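# Clamp the steel link on the milling fixture's pin

## Task

Put the steel link into the fixture on the milling machine table with its boss facing up and its bore seated over the locating pin, then throw the lever with the black knob so the jaw holds the link clamped.

## Robot and tools

Robot: two arms, left_arm and right_arm, each ending in a two-finger gripper. In the scene frame the origin sits at table-top height halfway between the nominal arm bases, +z is up, +x points out over the table, and left_arm is on the +y side (image left and right do not follow these names). Calibrated bases: left_arm at (+0.049, +0.259, 0) m, quat_wxyz (+1.000, 0, 0, +0.004); right_arm at (-0.013, -0.343, 0) m, quat_wxyz (+1.000, 0, 0, -0.008). Every hand pose, velocity, target and wrist-camera pose an arm reports or accepts is in that arm's own base frame. Fixed cameras and the table use the scene frame.

Gripper: fingers point along the gripper's +z axis and spread along its y axis. end_effector_position is the spot between the pads, about 1 cm short of the tips. Opening runs from -1 (closed) to +1 (fully open, 0.094 m). Any value in between drives the fingers until grip_measured shows that number. grip_measured uses the same scale and can read up to about 2.5 mm wide when empty; clamped on a hard part it reads a bit under the part's width. To release, command clearly more than grip_measured.

Row format (shared by execute_actions and move): 16 numbers in one flat list covering both arms, left_arm first: x, y, z, qw, qx, qy, qz, opening, then the same eight for right_arm. x, y, z are an absolute place in metres for end_effector_position, and the quaternion (w first) an absolute orientation, both in that arm's base frame. These are poses, not offsets. Both arms always need values; to park one arm, repeat its last reported position and quaternion plus its wanted opening on every call. To hold an orientation steady, resend the same quaternion rather than copying a drifted reading.

execute_actions: actions is a list of actions; each action is up to 15 rows, one per 1/30 s step, and a short action keeps its last row for the remaining steps. A target more than 0.6 m from that gripper's current position along any gripper axis gets the action refused for both arms; if the first action fails against the latest reported state, or anything is malformed, the whole call is refused. An empty actions list returns the full state and all camera images. cameras picks images by name: ["all"], [] for none, or omitted.

move: target is one 16-number row or a list of up to 15 rows; each gripper travels in a straight line from its Hand target, with no limit on distance, but the whole list must fit within 10 s. speed is m/s, 0.002 to 4.3, default 0.25 (turning up to twice that in rad/s), one number or one per target. blend, in metres, rounds corners between listed targets; 0 means stop at each. opening_speed (0.2 or more, in scale units per second) makes the fingers change gradually, useful when squeezing. grip_force sets the per-pad force cap in newtons, 10 to 50 (full), one value or one per arm; it persists, and below full force the fingers close slowly. blocking=false returns after about 0.5 s while the move continues; a new move takes over from a running one. Moves do not avoid obstacles or the other arm. Grippers lag and may overshoot speed, especially with a nearly straight arm; steer paths around an arm's own base so its shoulder posture does not flip. The result adds a move: line giving the ending (done, off_target, moving, held, fault) and any limits (paced means the pose was clipped, held means steps were withheld). Arms not named in the ending finished within 10 mm and 2 degrees.

wait: seconds from 0 to 10; the arms keep their last commands and a running move carries on. stop: brakes the current move to rest. zoom_image: camera is cam_head_left or cam_head_right, region [x0, y0, x1, y1] in pixels, at most 504 by 504, from the latest full image. finished_scene: scene is the current scene's number; call nothing after it in that reply.

Control behaviour: each step the commanded orientation is clipped to within 40 degrees of the measured one, and position wins over orientation when both cannot be met, so check Hand target and finish the rest next call. Friction and gravity can leave a gripper a few centimetres from its command without any contact. Reported poses may be off by a few centimetres. Tool commands shows current gripper commands; sending 0 is a real command.

Results: end effector pose per arm, Hand target, joint positions (last number per arm is the finger opening in metres), joint velocities (may read within noise), joint torques (include arm weight; entries 3 and 4 wrap at ±28 N m), grip_measured, and for action calls some per-step positions. Joint ranges (rad), base to gripper: waist -2.880 to 2.880, shoulder 0.000 to 3.142, elbow 0.000 to 3.019 (straight at 2.964), wrist pitch -1.693 to 1.571, wrist yaw -1.571 to 1.571, wrist roll -2.094 to 2.094.

Cameras: cam_head_left and cam_head_right, 504x504 each, fixed on a shared bar behind the arms, with pinhole plus radial calibration given in the scene frame.

Avoid: dropping the link or releasing it while it moves, knocking anything off the table, fast contact with the machine or fixture, pressing far past a contact point, any touching or gripping between the two arms, and long stretched holds or pushing toward unreachable poses, which heat motors; at 100 °C an arm goes limp for 30 s or more. Loose objects may occasionally be nudged by outside disturbances.

Each tool is called after ">>>" as name(argument=value, ...) on one line, values as JSON.

## Session

>>> execute_actions(actions=[])

Scene clock: 0.00 s.
left_arm: end_effector_position=(+0.0777, -0.3861, +0.2199) grip_measured=+1.000 end_effector_quat_wxyz=(+0.692, +0.470, +0.547, -0.026) | right_arm: end_effector_position=(+0.6942, -0.0253, +0.3415) grip_measured=+1.000 end_effector_quat_wxyz=(+0.259, +0.274, +0.901, -0.212)
Joint positions: left_arm=[-1.753 1.153 0.361 0.718 -1.004 0.611 0.094] | right_arm=[0.105 2.001 2.265 -1.472 0.593 0.584 0.094]
Joint velocities: within noise
Joint torques (N m): no reading
Heat: left arm: hottest shoulder 31 °C; right arm: hottest waist 33 °C.
Hand target: left_arm +0.0768, -0.3914, +0.2280; +0.696, +0.463, +0.547, -0.032 | right_arm +0.6962, -0.0251, +0.3571; +0.274, +0.278, +0.897, -0.206
Tool commands: left_gripper/opening=+1.0 right_gripper/opening=+1.0

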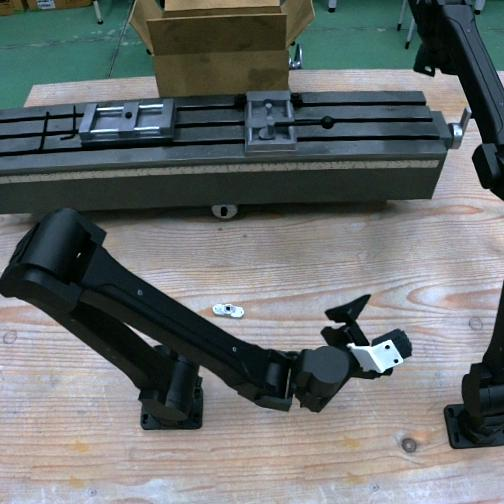

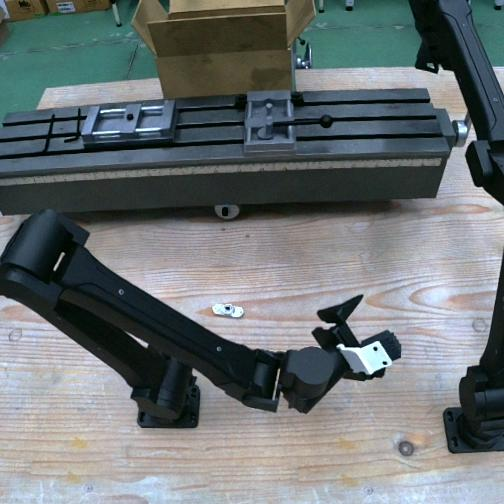

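>>> zoom_image(camera="cam_head_left", region=[180, 60, 380, 200])

>>> zoom_image(camera="cam_head_right", region=[180, 60, 380, 200])

>>> zoom_image(camera="cam_head_left", region=[190, 280, 270, 340])

>>> zoom_image(camera="cam_head_right", region=[190, 280, 270, 340])

Scaled by 2.520 from the camera's 504x504 image, which has a finer 720x720 frame.

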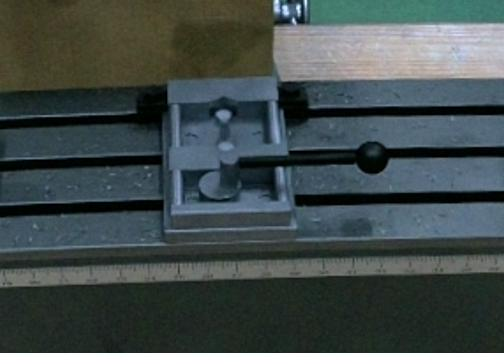

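Scaled by 2.520 from the camera's 504x504 image, which has a finer 720x720 frame.

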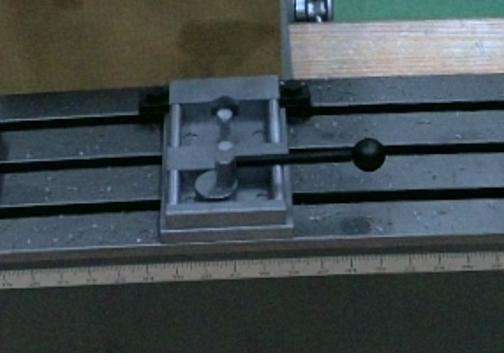

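Scaled by 6.300 from the camera's 504x504 image, which has a finer 720x720 frame.

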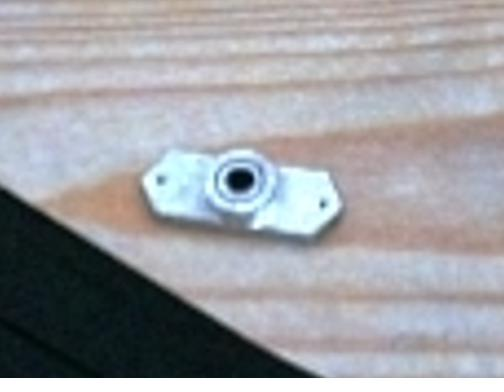

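Scaled by 6.300 from the camera's 504x504 image, which has a finer 720x720 frame.

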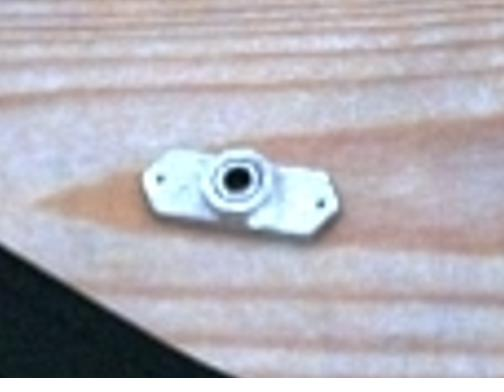

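>>> zoom_image(camera="cam_head_left", region=[235, 80, 305, 160])

>>> zoom_image(camera="cam_head_right", region=[235, 80, 305, 160])

>>> zoom_image(camera="cam_head_left", region=[70, 80, 190, 160])

>>> zoom_image(camera="cam_head_left", region=[205, 290, 255, 330])

Scaled by 6.300 from the camera's 504x504 image, which has a finer 720x720 frame.

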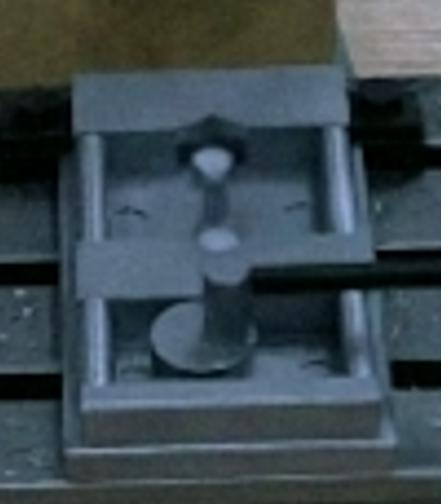

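Scaled by 6.300 from the camera's 504x504 image, which has a finer 720x720 frame.

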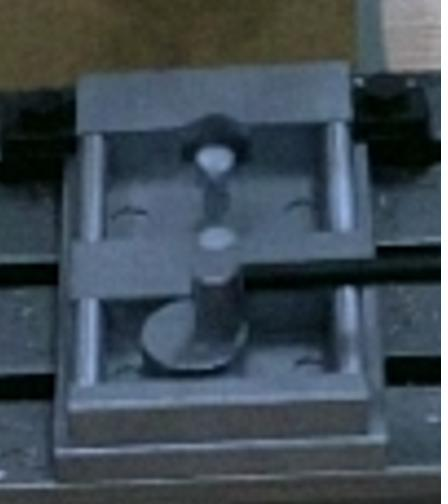

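Scaled by 4.200 from the camera's 504x504 image, which has a finer 720x720 frame.

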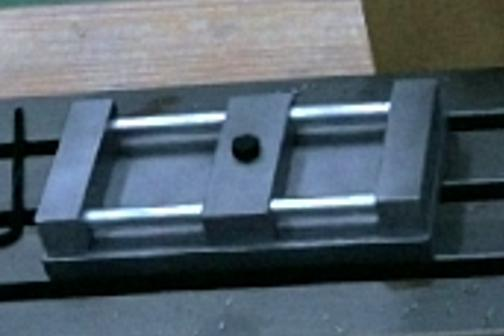

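Scaled by 10.080 from the camera's 504x504 image, which has a finer 720x720 frame.

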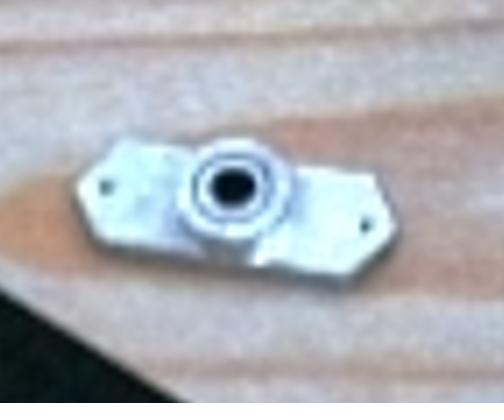

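>>> zoom_image(camera="cam_head_left", region=[255, 95, 290, 145])

>>> zoom_image(camera="cam_head_right", region=[255, 95, 290, 145])

Scaled by 10.080 from the camera's 504x504 image, which has a finer 720x720 frame.

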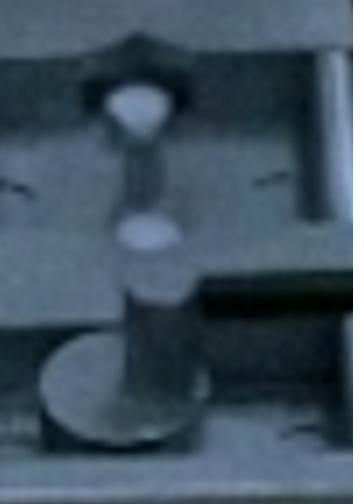

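Scaled by 10.080 from the camera's 504x504 image, which has a finer 720x720 frame.

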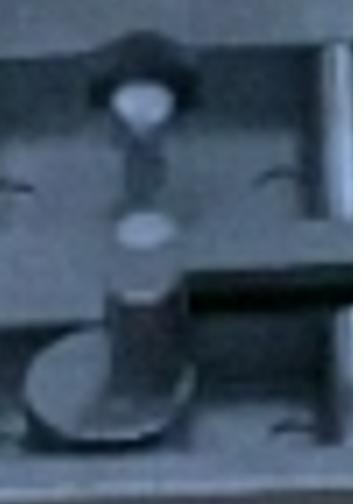

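>>> move(target=[[0.25, -0.20, 0.35, 0, 0.38, 0.925, 0, 1.0, 0.6942, -0.0253, 0.3415, 0.259, 0.274, 0.901, -0.212, 1.0], [0.60, -0.23, 0.38, 0, 0, 1, 0, 1.0, 0.6942, -0.0253, 0.3415, 0.259, 0.274, 0.901, -0.212, 1.0]], speed=0.3, blend=[0.03, 0], cameras=["all"])

Scene clock: 348.30 s.
left_arm: end_effector_position=(+0.5927, -0.2310, +0.3681) grip_measured=+1.000 end_effector_quat_wxyz=(+0.127, +0.009, +0.991, -0.045) | right_arm: end_effector_position=(+0.6942, -0.0253, +0.3415) grip_measured=+1.000 end_effector_quat_wxyz=(+0.259, +0.274, +0.901, -0.212)
Joint positions: left_arm=[-0.372 1.923 2.312 -1.688 -0.005 -0.353 0.094] | right_arm=[0.105 2.001 2.265 -1.472 0.593 0.584 0.094]
Joint torques (N m): left_arm=[1.61 -18.43 12.25 0.14 0.12 0.01] | right_arm=[-0.5 -17.14 7.84 0.88 0.5 -0.04]
Heat: left arm: hottest elbow 35 °C; right arm: hottest shoulder 40 °C.
Hand target: left_arm +0.5991, -0.2297, +0.3793; +0.138, +0.001, +0.989, -0.052 | right_arm +0.6943, -0.0252, +0.3414; +0.259, +0.274, +0.902, -0.212
Off the commanded pose: left_arm 0.014 m, 16 deg | right_arm 0.000 m, 0 deg.
joint sent to its limit (left arm) — joint 4 (wrist pitch), lower limit. The joint targets are off in orientation, not in position.
move: off_target (left_arm)

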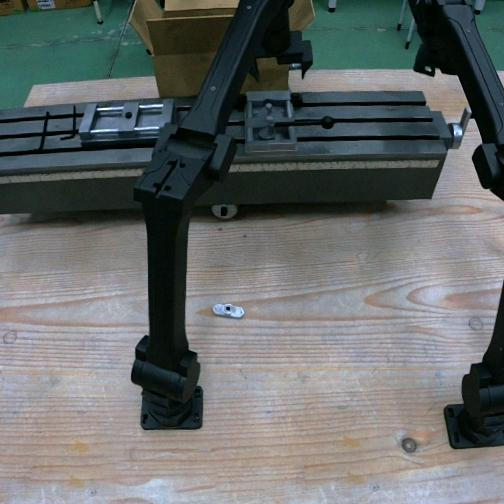

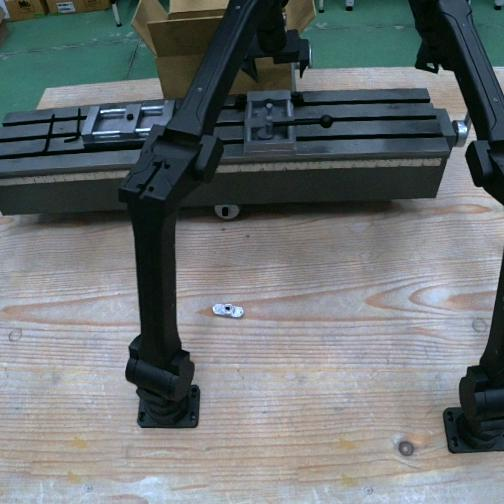

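>>> move(target=[0.659, -0.239, 0.29, 0.087, 0, 0.996, 0, 1.0, 0.6942, -0.0253, 0.3415, 0.259, 0.274, 0.901, -0.212, 1.0], speed=0.2, cameras=["all"])

Scene clock: 370.13 s.
left_arm: end_effector_position=(+0.6449, -0.2424, +0.3022) grip_measured=+1.000 end_effector_quat_wxyz=(+0.109, +0.005, +0.994, -0.010) | right_arm: end_effector_position=(+0.6942, -0.0253, +0.3415) grip_measured=+1.000 end_effector_quat_wxyz=(+0.259, +0.274, +0.901, -0.212)
Joint positions: left_arm=[-0.374 2.115 2.449 -1.693 -0.059 -0.357 0.094] | right_arm=[0.105 2.001 2.265 -1.472 0.593 0.584 0.094]
Joint torques (N m): left_arm=[1.85 -19.02 11.62 0.27 -0.19 0.11] | right_arm=[-0.5 -17.08 7.84 0.85 0.5 -0.03]
Heat: left arm: hottest elbow 39 °C; right arm: hottest shoulder 40 °C.
Hand target: left_arm +0.6579, -0.2386, +0.2894; +0.106, +0.001, +0.994, -0.007 | right_arm +0.6943, -0.0252, +0.3414; +0.259, +0.274, +0.902, -0.212
Off the commanded pose: left_arm 0.019 m, 3 deg | right_arm 0.000 m, 0 deg.
joint sent to its limit (left arm) — joint 4 (wrist pitch), lower limit. The joint targets still meet the commanded pose.
move: off_target (left_arm)

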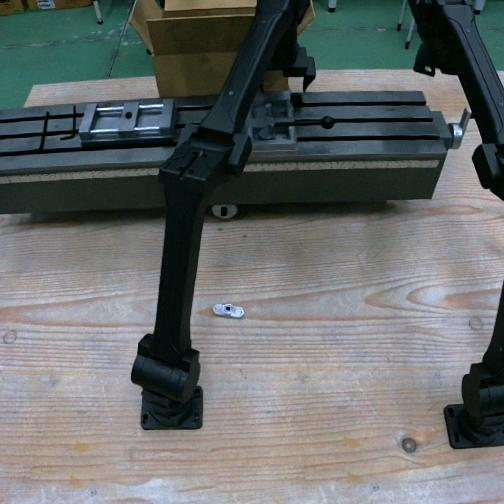

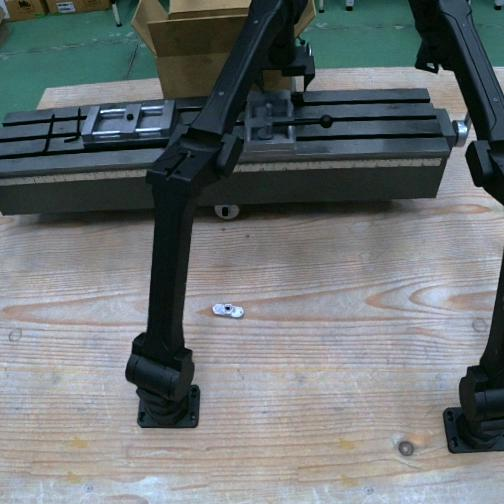

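>>> move(target=[0.2099, -0.134, 0.12, 0.046, 0.75, 0.6577, -0.0525, 1.0, 0.6942, -0.0253, 0.3415, 0.259, 0.274, 0.901, -0.212, 1.0], speed=0.35, cameras=["all"])

Scene clock: 426.83 s.
left_arm: end_effector_position=(+0.2115, -0.1312, +0.1200) grip_measured=+0.999 end_effector_quat_wxyz=(+0.041, +0.743, +0.666, -0.053) | right_arm: end_effector_position=(+0.6942, -0.0253, +0.3415) grip_measured=+1.000 end_effector_quat_wxyz=(+0.259, +0.274, +0.901, -0.212)
Joint positions: left_arm=[-0.464 1.005 0.685 -1.213 0.128 1.214 0.094] | right_arm=[0.105 2.001 2.265 -1.472 0.593 0.584 0.094]
Joint torques (N m): left_arm=[0.26 -5.13 7.72 0.29 0.37 0.18] | right_arm=[-0.62 -16.91 7.8 0.85 0.5 -0.03]
Heat: left arm: hottest elbow 38 °C; right arm: hottest shoulder 40 °C.
Hand target: left_arm +0.2099, -0.1339, +0.1200; +0.046, +0.750, +0.658, -0.053 | right_arm +0.6943, -0.0252, +0.3414; +0.259, +0.274, +0.902, -0.212
Off the commanded pose: left_arm 0.003 m, 1 deg | right_arm 0.000 m, 0 deg.
move: done

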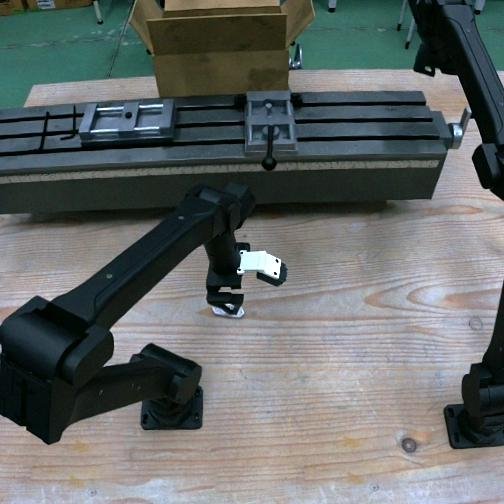

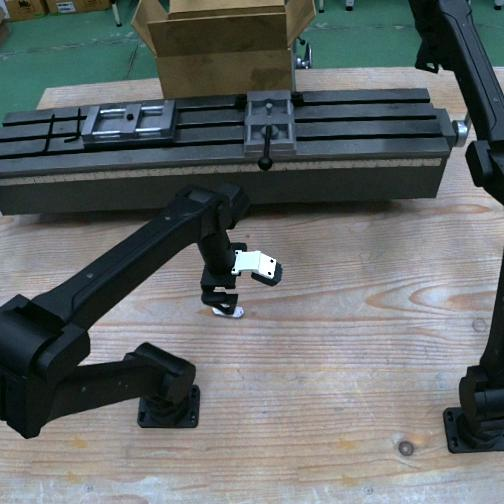

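>>> zoom_image(camera="cam_head_left", region=[235, 80, 305, 180])

>>> zoom_image(camera="cam_head_right", region=[235, 80, 305, 180])

>>> zoom_image(camera="cam_head_left", region=[180, 230, 300, 340])

>>> zoom_image(camera="cam_head_right", region=[180, 230, 300, 340])

Scaled by 5.040 from the camera's 504x504 image, which has a finer 720x720 frame.

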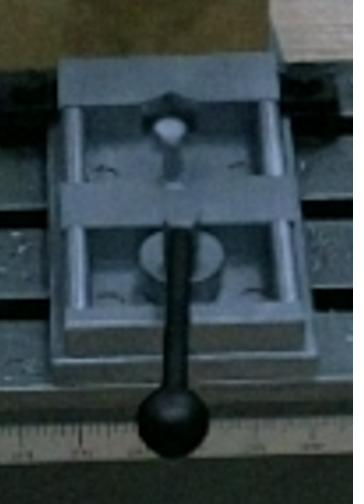

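Scaled by 5.040 from the camera's 504x504 image, which has a finer 720x720 frame.

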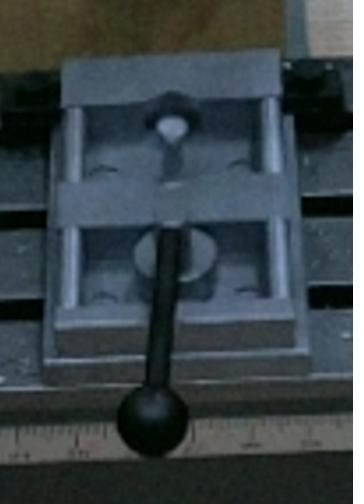

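Scaled by 4.200 from the camera's 504x504 image, which has a finer 720x720 frame.

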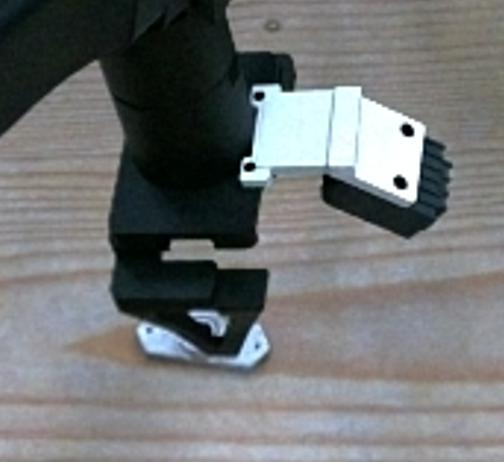

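Scaled by 4.200 from the camera's 504x504 image, which has a finer 720x720 frame.

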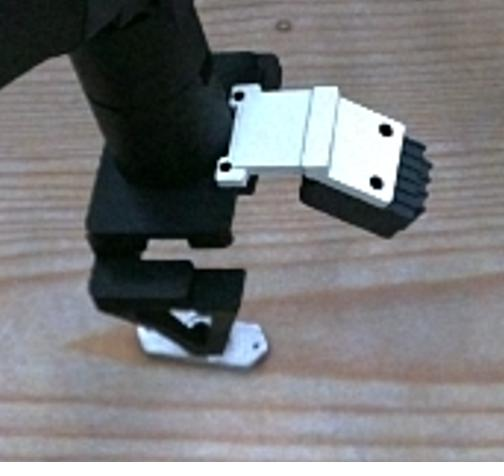

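>>> zoom_image(camera="cam_head_left", region=[250, 95, 290, 145])

>>> zoom_image(camera="cam_head_right", region=[250, 95, 290, 145])

Scaled by 10.080 from the camera's 504x504 image, which has a finer 720x720 frame.

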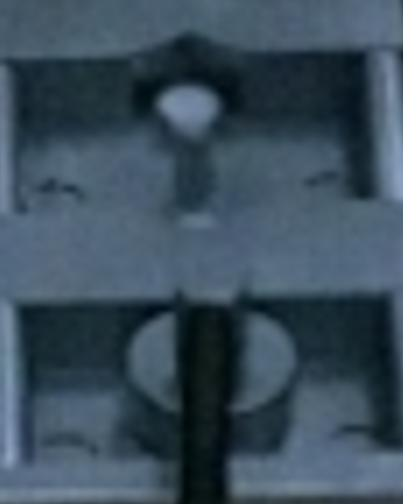

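Scaled by 10.080 from the camera's 504x504 image, which has a finer 720x720 frame.

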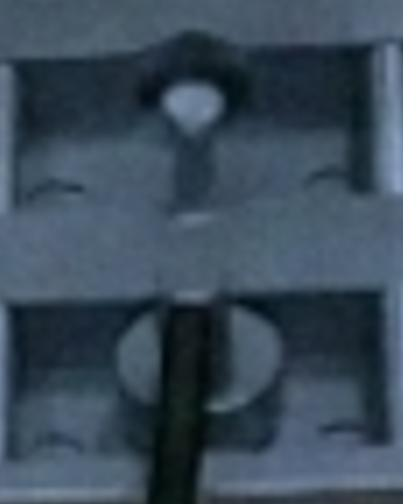

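>>> move(target=[0.2099, -0.134, 0.05, 0.046, 0.75, 0.6577, -0.0525, 1.0, 0.6942, -0.0253, 0.3415, 0.259, 0.274, 0.901, -0.212, 1.0], speed=0.2, cameras=["all"])

>>> zoom_image(camera="cam_head_left", region=[180, 250, 280, 340])

>>> zoom_image(camera="cam_head_right", region=[180, 250, 280, 340])

Scene clock: 562.73 s.
left_arm: end_effector_position=(+0.2108, -0.1309, +0.0531) grip_measured=+0.999 end_effector_quat_wxyz=(+0.047, +0.744, +0.665, -0.050) | right_arm: end_effector_position=(+0.6942, -0.0253, +0.3415) grip_measured=+1.000 end_effector_quat_wxyz=(+0.259, +0.274, +0.901, -0.212)
Joint positions: left_arm=[-0.464 1.095 0.547 -0.973 0.128 1.216 0.094] | right_arm=[0.105 2.001 2.265 -1.472 0.593 0.584 0.094]
Joint torques (N m): left_arm=[0.26 -4.07 7.1 0.4 0.38 0.17] | right_arm=[-0.62 -17.08 7.83 0.85 0.5 -0.03]
Heat: left arm: hottest elbow 35 °C; right arm: hottest shoulder 40 °C.
Hand target: left_arm +0.2099, -0.1339, +0.0501; +0.046, +0.750, +0.658, -0.053 | right_arm +0.6943, -0.0252, +0.3414; +0.259, +0.274, +0.902, -0.212
Off the commanded pose: left_arm 0.005 m, 1 deg | right_arm 0.000 m, 0 deg.
move: done

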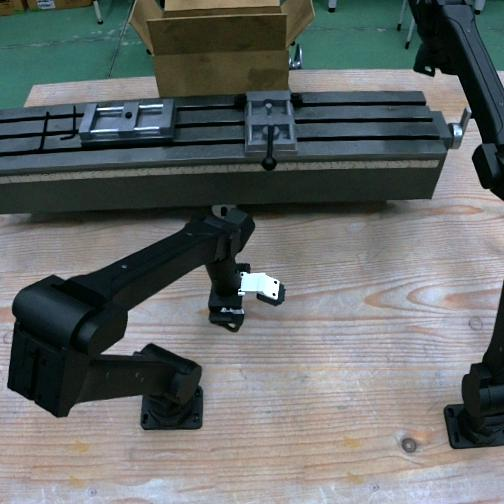

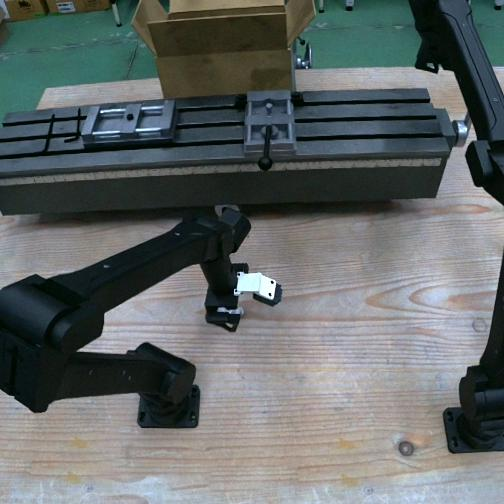

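Scaled by 5.040 from the camera's 504x504 image, which has a finer 720x720 frame.

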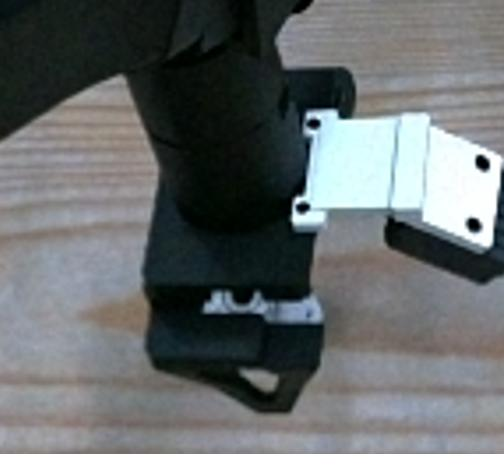

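Scaled by 5.040 from the camera's 504x504 image, which has a finer 720x720 frame.

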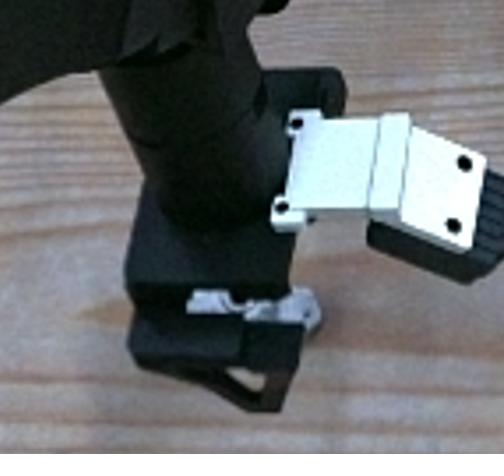

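>>> move(target=[[0.2099, -0.126, 0.05, 0.046, 0.75, 0.6577, -0.0525, 1.0, 0.6942, -0.0253, 0.3415, 0.259, 0.274, 0.901, -0.212, 1.0],[0.2099, -0.126, 0.018, 0.046, 0.75, 0.6577, -0.0525, 1.0, 0.6942, -0.0253, 0.3415, 0.259, 0.274, 0.901, -0.212, 1.0]], speed=0.1, cameras=["all"])

>>> zoom_image(camera="cam_head_left", region=[180, 260, 280, 350])

>>> zoom_image(camera="cam_head_right", region=[180, 260, 280, 350])

Scene clock: 619.97 s.
left_arm: end_effector_position=(+0.2087, -0.1277, +0.0212) grip_measured=+0.999 end_effector_quat_wxyz=(+0.046, +0.751, +0.657, -0.050) | right_arm: end_effector_position=(+0.6942, -0.0253, +0.3415) grip_measured=+1.000 end_effector_quat_wxyz=(+0.259, +0.274, +0.901, -0.212)
Joint positions: left_arm=[-0.456 1.16 0.49 -0.854 0.129 1.245 0.094] | right_arm=[0.105 2.001 2.265 -1.472 0.593 0.584 0.094]
Joint torques (N m): left_arm=[1.73 -4.07 6.42 0.43 0.41 0.18] | right_arm=[-0.5 -17.26 7.86 0.91 0.5 -0.03]
Heat: left arm: hottest elbow 34 °C; right arm: hottest shoulder 40 °C.
Hand target: left_arm +0.2098, -0.1260, +0.0181; +0.046, +0.750, +0.658, -0.052 | right_arm +0.6943, -0.0252, +0.3414; +0.259, +0.274, +0.902, -0.212
Off the commanded pose: left_arm 0.004 m, 0 deg | right_arm 0.000 m, 0 deg.
move: done

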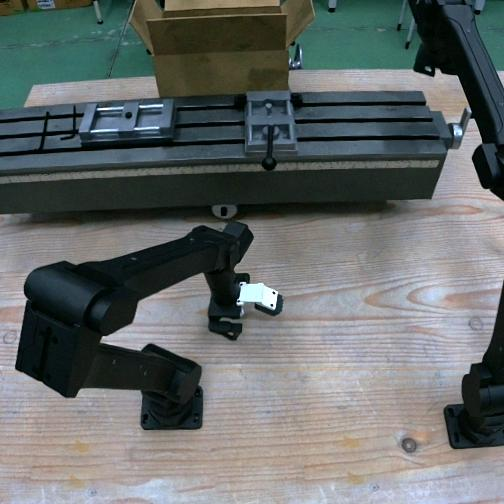

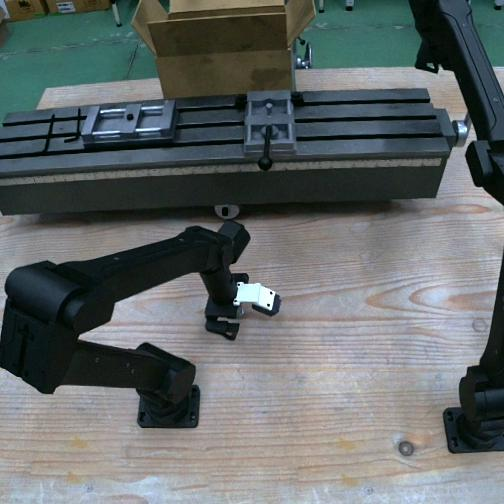

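Scaled by 5.040 from the camera's 504x504 image, which has a finer 720x720 frame.

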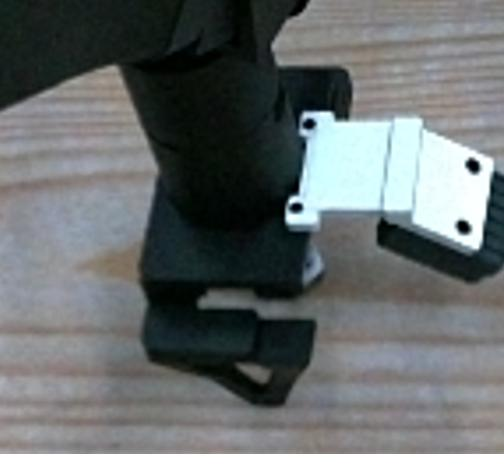

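Scaled by 5.040 from the camera's 504x504 image, which has a finer 720x720 frame.

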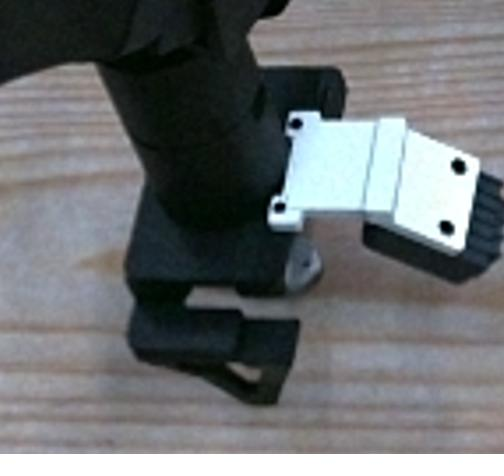

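>>> move(target=[0.2099, -0.125, 0.011, 0.046, 0.75, 0.6577, -0.0525, 1.0, 0.6942, -0.0253, 0.3415, 0.259, 0.274, 0.901, -0.212, 1.0], speed=0.05)

Scene clock: 640.10 s.
left_arm: end_effector_position=(+0.2120, -0.1286, +0.0185) grip_measured=+0.999 end_effector_quat_wxyz=(+0.052, +0.751, +0.657, -0.049) | right_arm: end_effector_position=(+0.6942, -0.0253, +0.3415) grip_measured=+1.000 end_effector_quat_wxyz=(+0.259, +0.274, +0.901, -0.212)
Joint positions: left_arm=[-0.452 1.17 0.487 -0.83 0.13 1.248 0.094] | right_arm=[0.105 2.001 2.265 -1.472 0.593 0.584 0.094]
Joint torques (N m): left_arm=[1.85 -3.84 5.78 0.55 0.37 0.18] | right_arm=[-0.5 -17.14 7.82 0.87 0.5 -0.03]
Heat: left arm: hottest elbow 33 °C; right arm: hottest shoulder 40 °C.
Hand target: left_arm +0.2097, -0.1250, +0.0113; +0.046, +0.750, +0.658, -0.052 | right_arm +0.6943, -0.0252, +0.3414; +0.259, +0.274, +0.902, -0.212
Off the commanded pose: left_arm 0.009 m, 1 deg | right_arm 0.000 m, 0 deg.
move: done

>>> move(target=[[0.2099, -0.125, 0.021, 0.046, 0.75, 0.6577, -0.0525, 1.0, 0.6942, -0.0253, 0.3415, 0.259, 0.274, 0.901, -0.212, 1.0],[0.2099, -0.125, 0.021, 0.046, 0.75, 0.6577, -0.0525, -0.7, 0.6942, -0.0253, 0.3415, 0.259, 0.274, 0.901, -0.212, 1.0]], speed=0.05, opening_speed=1.0, cameras=["all"])

>>> zoom_image(camera="cam_head_left", region=[180, 260, 280, 350])

>>> zoom_image(camera="cam_head_right", region=[180, 260, 280, 350])

Scene clock: 663.63 s.
left_arm: end_effector_position=(+0.2088, -0.1269, +0.0189) grip_measured=-0.417 end_effector_quat_wxyz=(+0.046, +0.751, +0.657, -0.051) | right_arm: end_effector_position=(+0.6942, -0.0253, +0.3415) grip_measured=+1.000 end_effector_quat_wxyz=(+0.259, +0.274, +0.901, -0.212)
Joint positions: left_arm=[-0.452 1.167 0.487 -0.846 0.13 1.25 0.027] | right_arm=[0.105 2.001 2.265 -1.472 0.593 0.584 0.094]
Joint torques (N m): left_arm=[1.73 -5.42 6.9 -0.28 0.37 0.17] | right_arm=[-0.56 -17.14 7.87 0.8 0.51 -0.03]
Heat: left arm: hottest elbow 33 °C; right arm: hottest shoulder 40 °C.
Hand target: left_arm +0.2099, -0.1251, +0.0210; +0.046, +0.750, +0.658, -0.053 | right_arm +0.6943, -0.0252, +0.3414; +0.259, +0.274, +0.902, -0.212
Off the commanded pose: left_arm 0.003 m, 0 deg | right_arm 0.000 m, 0 deg.
move: done

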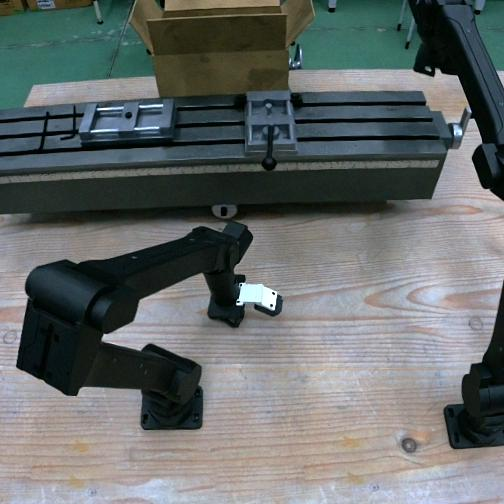

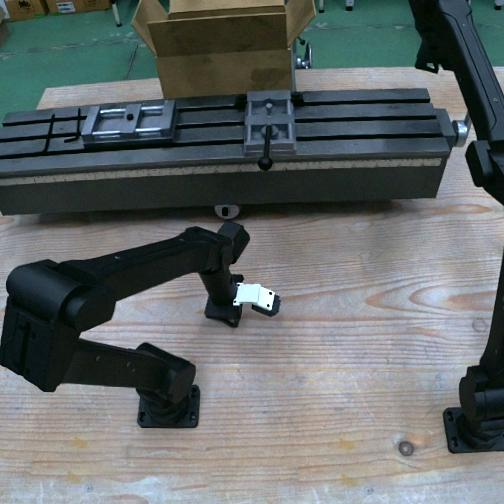

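Scaled by 5.040 from the camera's 504x504 image, which has a finer 720x720 frame.

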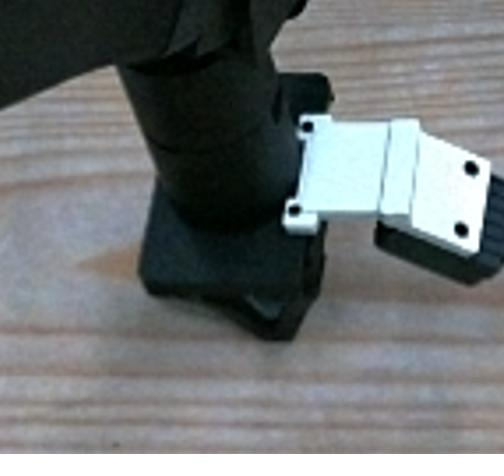

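Scaled by 5.040 from the camera's 504x504 image, which has a finer 720x720 frame.

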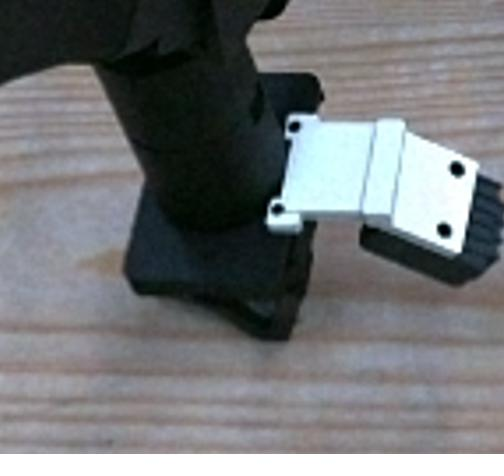

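>>> move(target=[0.2099, -0.125, 0.10, 0.046, 0.75, 0.6577, -0.0525, -0.7, 0.6942, -0.0253, 0.3415, 0.259, 0.274, 0.901, -0.212, 1.0], speed=0.15, cameras=["all"])

>>> zoom_image(camera="cam_head_left", region=[180, 240, 280, 330])

>>> zoom_image(camera="cam_head_right", region=[180, 240, 280, 330])

Scene clock: 673.63 s.
left_arm: end_effector_position=(+0.1929, -0.1192, +0.0807) grip_measured=-0.417 end_effector_quat_wxyz=(+0.023, +0.750, +0.658, -0.061) | right_arm: end_effector_position=(+0.6942, -0.0253, +0.3415) grip_measured=+1.000 end_effector_quat_wxyz=(+0.259, +0.274, +0.901, -0.212)
Joint positions: left_arm=[-0.452 1.017 0.581 -1.139 0.13 1.25 0.027] | right_arm=[0.105 2.001 2.265 -1.472 0.593 0.584 0.094]
Joint torques (N m): left_arm=[1.73 -4.84 11.41 -0.34 0.35 0.17] | right_arm=[-0.56 -16.97 7.83 0.9 0.5 -0.04]
Heat: left arm: hottest elbow 34 °C; right arm: hottest shoulder 40 °C.
Hand target: left_arm +0.2093, -0.1248, +0.0997; +0.046, +0.750, +0.658, -0.052 | right_arm +0.6943, -0.0252, +0.3414; +0.259, +0.274, +0.902, -0.212
Off the commanded pose: left_arm 0.026 m, 3 deg | right_arm 0.000 m, 0 deg.
move: off_target (left_arm)

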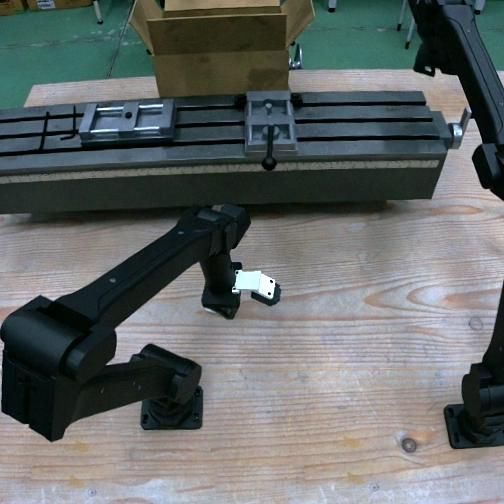

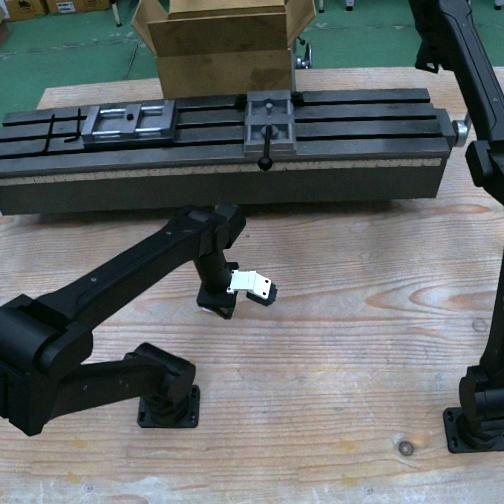

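Scaled by 5.040 from the camera's 504x504 image, which has a finer 720x720 frame.

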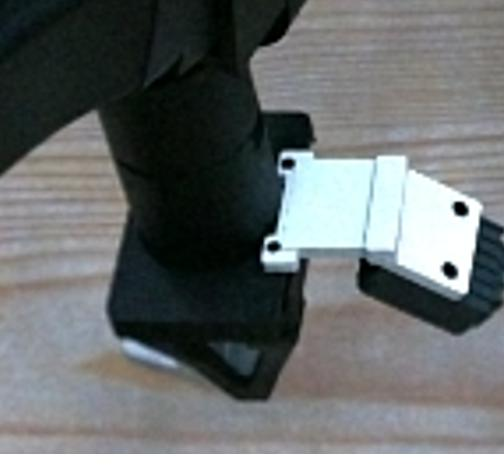

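Scaled by 5.040 from the camera's 504x504 image, which has a finer 720x720 frame.

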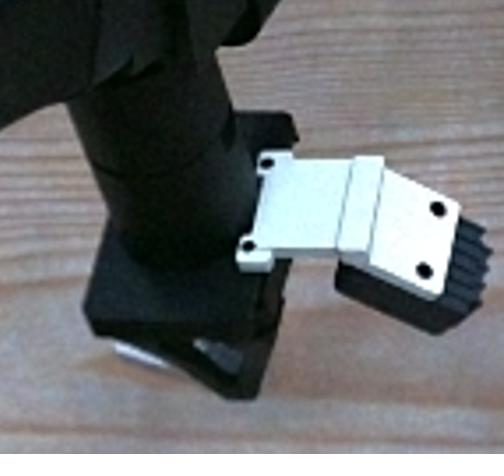

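>>> zoom_image(camera="cam_head_left", region=[425, 90, 475, 140])

>>> zoom_image(camera="cam_head_right", region=[425, 90, 475, 140])

>>> zoom_image(camera="cam_head_left", region=[205, 140, 305, 220])

>>> zoom_image(camera="cam_head_right", region=[205, 140, 305, 220])

Scaled by 10.080 from the camera's 504x504 image, which has a finer 720x720 frame.

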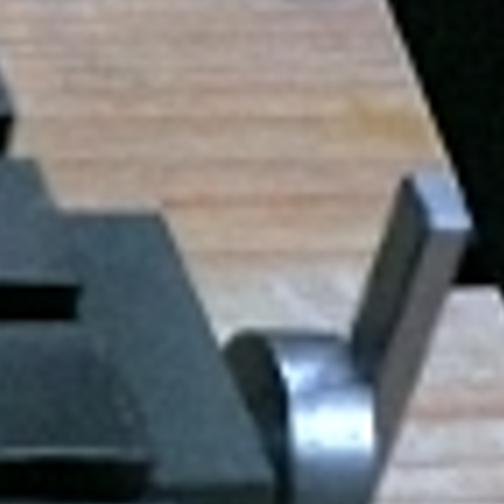

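Scaled by 10.080 from the camera's 504x504 image, which has a finer 720x720 frame.

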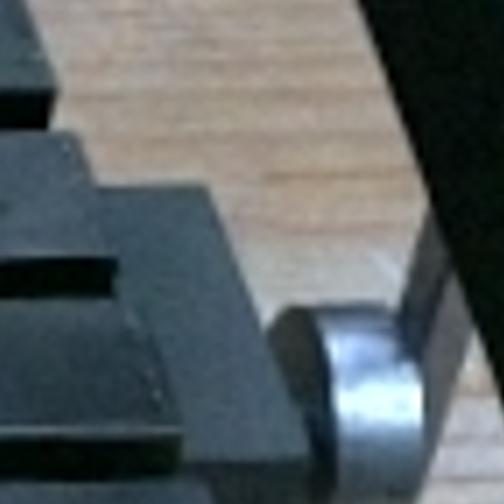

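Scaled by 5.040 from the camera's 504x504 image, which has a finer 720x720 frame.

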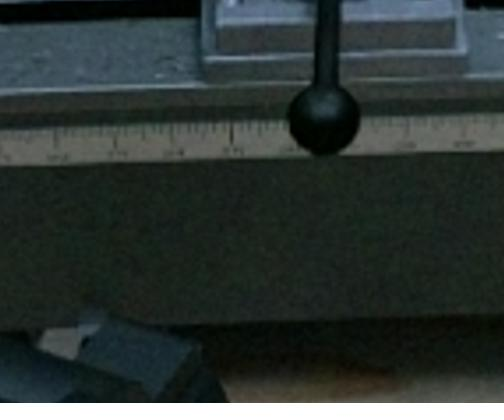

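Scaled by 5.040 from the camera's 504x504 image, which has a finer 720x720 frame.

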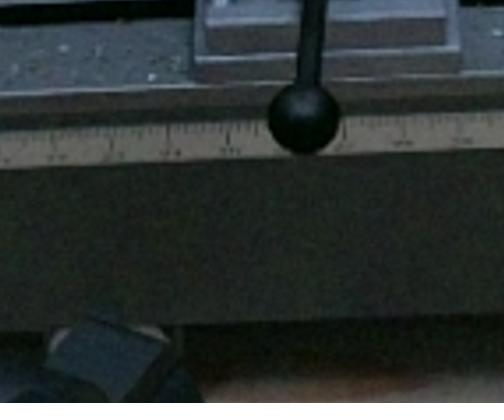

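>>> zoom_image(camera="cam_head_left", region=[390, 430, 430, 470])

>>> zoom_image(camera="cam_head_right", region=[390, 430, 430, 470])

>>> zoom_image(camera="cam_head_left", region=[130, 380, 210, 440])

>>> zoom_image(camera="cam_head_right", region=[130, 380, 210, 440])

>>> zoom_image(camera="cam_head_left", region=[220, 215, 260, 255])

>>> zoom_image(camera="cam_head_right", region=[220, 215, 260, 255])

Scaled by 12.600 from the camera's 504x504 image, which has a finer 720x720 frame.

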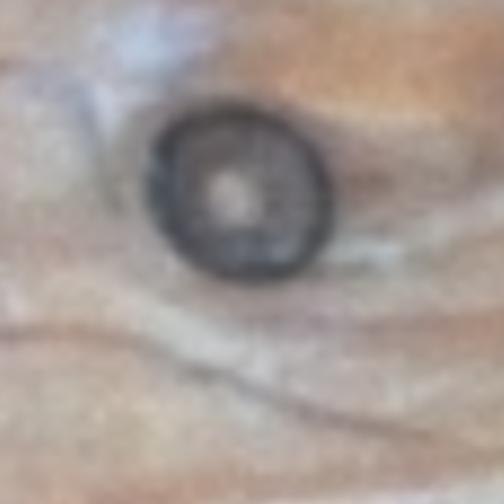

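Scaled by 12.600 from the camera's 504x504 image, which has a finer 720x720 frame.

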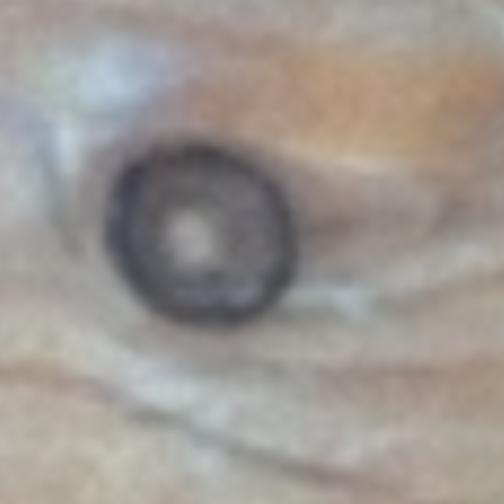

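Scaled by 6.300 from the camera's 504x504 image, which has a finer 720x720 frame.

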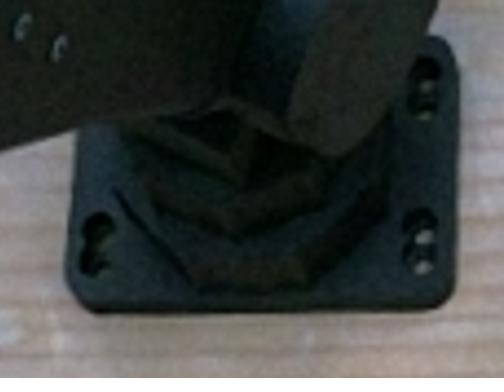

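Scaled by 6.300 from the camera's 504x504 image, which has a finer 720x720 frame.

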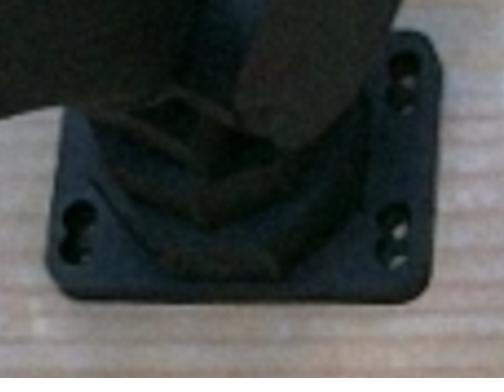

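Scaled by 12.600 from the camera's 504x504 image, which has a finer 720x720 frame.

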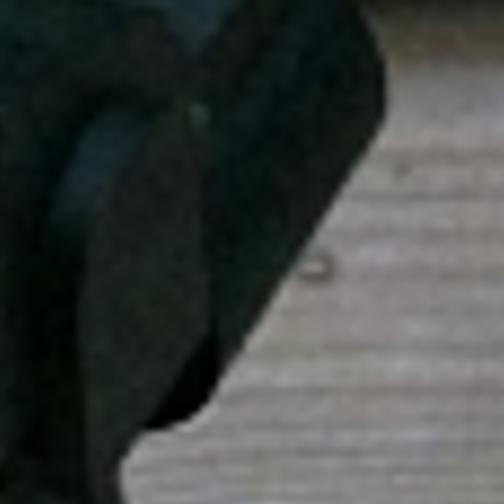

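Scaled by 12.600 from the camera's 504x504 image, which has a finer 720x720 frame.

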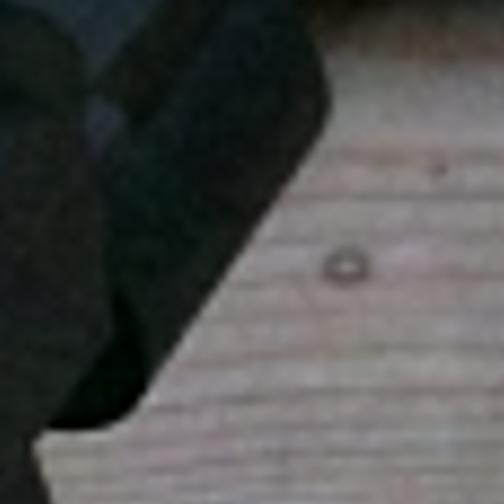

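>>> move(target=[[0.2099, -0.125, 0.10, 0.046, 0.75, 0.6577, -0.0525, -0.7, 0.60, 0.20, 0.42, 0.259, 0.274, 0.901, -0.212, 1.0],[0.2099, -0.125, 0.10, 0.046, 0.75, 0.6577, -0.0525, -0.7, 0.424, 0.385, 0.42, 0.1305, -0.0079, 0.9914, 0.001, 0.2]], speed=0.2, blend=[0.05, 0], cameras=["all"])

Scene clock: 830.90 s.
left_arm: end_effector_position=(+0.1928, -0.1191, +0.0807) grip_measured=-0.417 end_effector_quat_wxyz=(+0.023, +0.750, +0.658, -0.061) | right_arm: end_effector_position=(+0.4313, +0.3866, +0.4107) grip_measured=+0.204 end_effector_quat_wxyz=(+0.175, -0.006, +0.984, +0.038)
Joint positions: left_arm=[-0.452 1.017 0.581 -1.14 0.13 1.25 0.027] | right_arm=[0.788 1.744 2.154 -1.674 0.19 0.746 0.057]
Joint torques (N m): left_arm=[1.73 -4.84 11.41 -0.39 0.35 0.17] | right_arm=[-0.03 -14.68 7.43 0.54 0.05 -0.17]
Heat: left arm: hottest elbow 40 °C; right arm: hottest shoulder 40 °C.
Hand target: left_arm +0.2093, -0.1248, +0.0997; +0.046, +0.750, +0.658, -0.052 | right_arm +0.4240, +0.3848, +0.4193; +0.177, -0.013, +0.983, +0.043
Off the commanded pose: left_arm 0.026 m, 3 deg | right_arm 0.012 m, 7 deg.
joint sent to its limit (right arm) — joint 4 (wrist pitch), lower limit. The joint targets are off in orientation, not in position.
move: off_target (left_arm, right_arm); target 2's new opening was sent with right_arm's hand 0.012 m and 7 deg from that target

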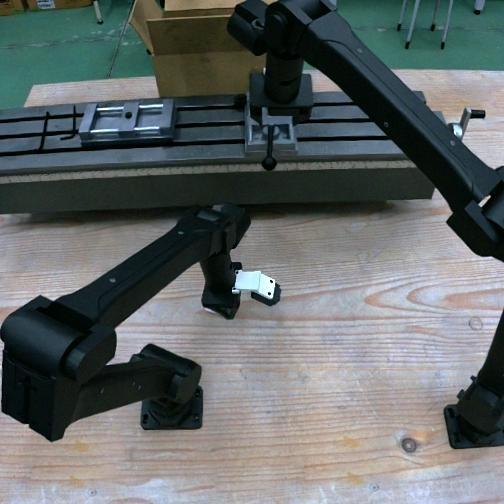

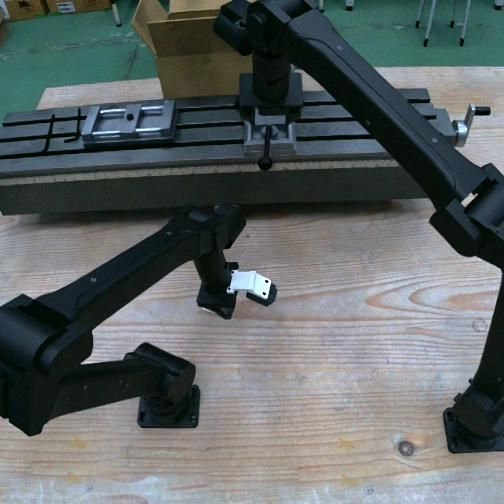

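>>> zoom_image(camera="cam_head_left", region=[230, 60, 330, 180])

>>> zoom_image(camera="cam_head_right", region=[230, 60, 330, 180])

Scaled by 4.200 from the camera's 504x504 image, which has a finer 720x720 frame.

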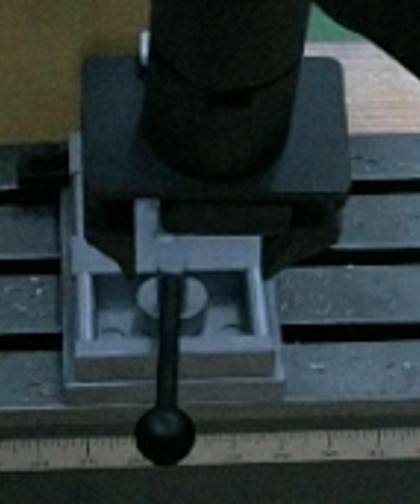

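Scaled by 4.200 from the camera's 504x504 image, which has a finer 720x720 frame.

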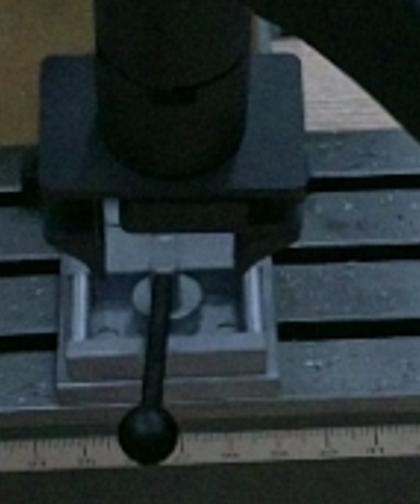

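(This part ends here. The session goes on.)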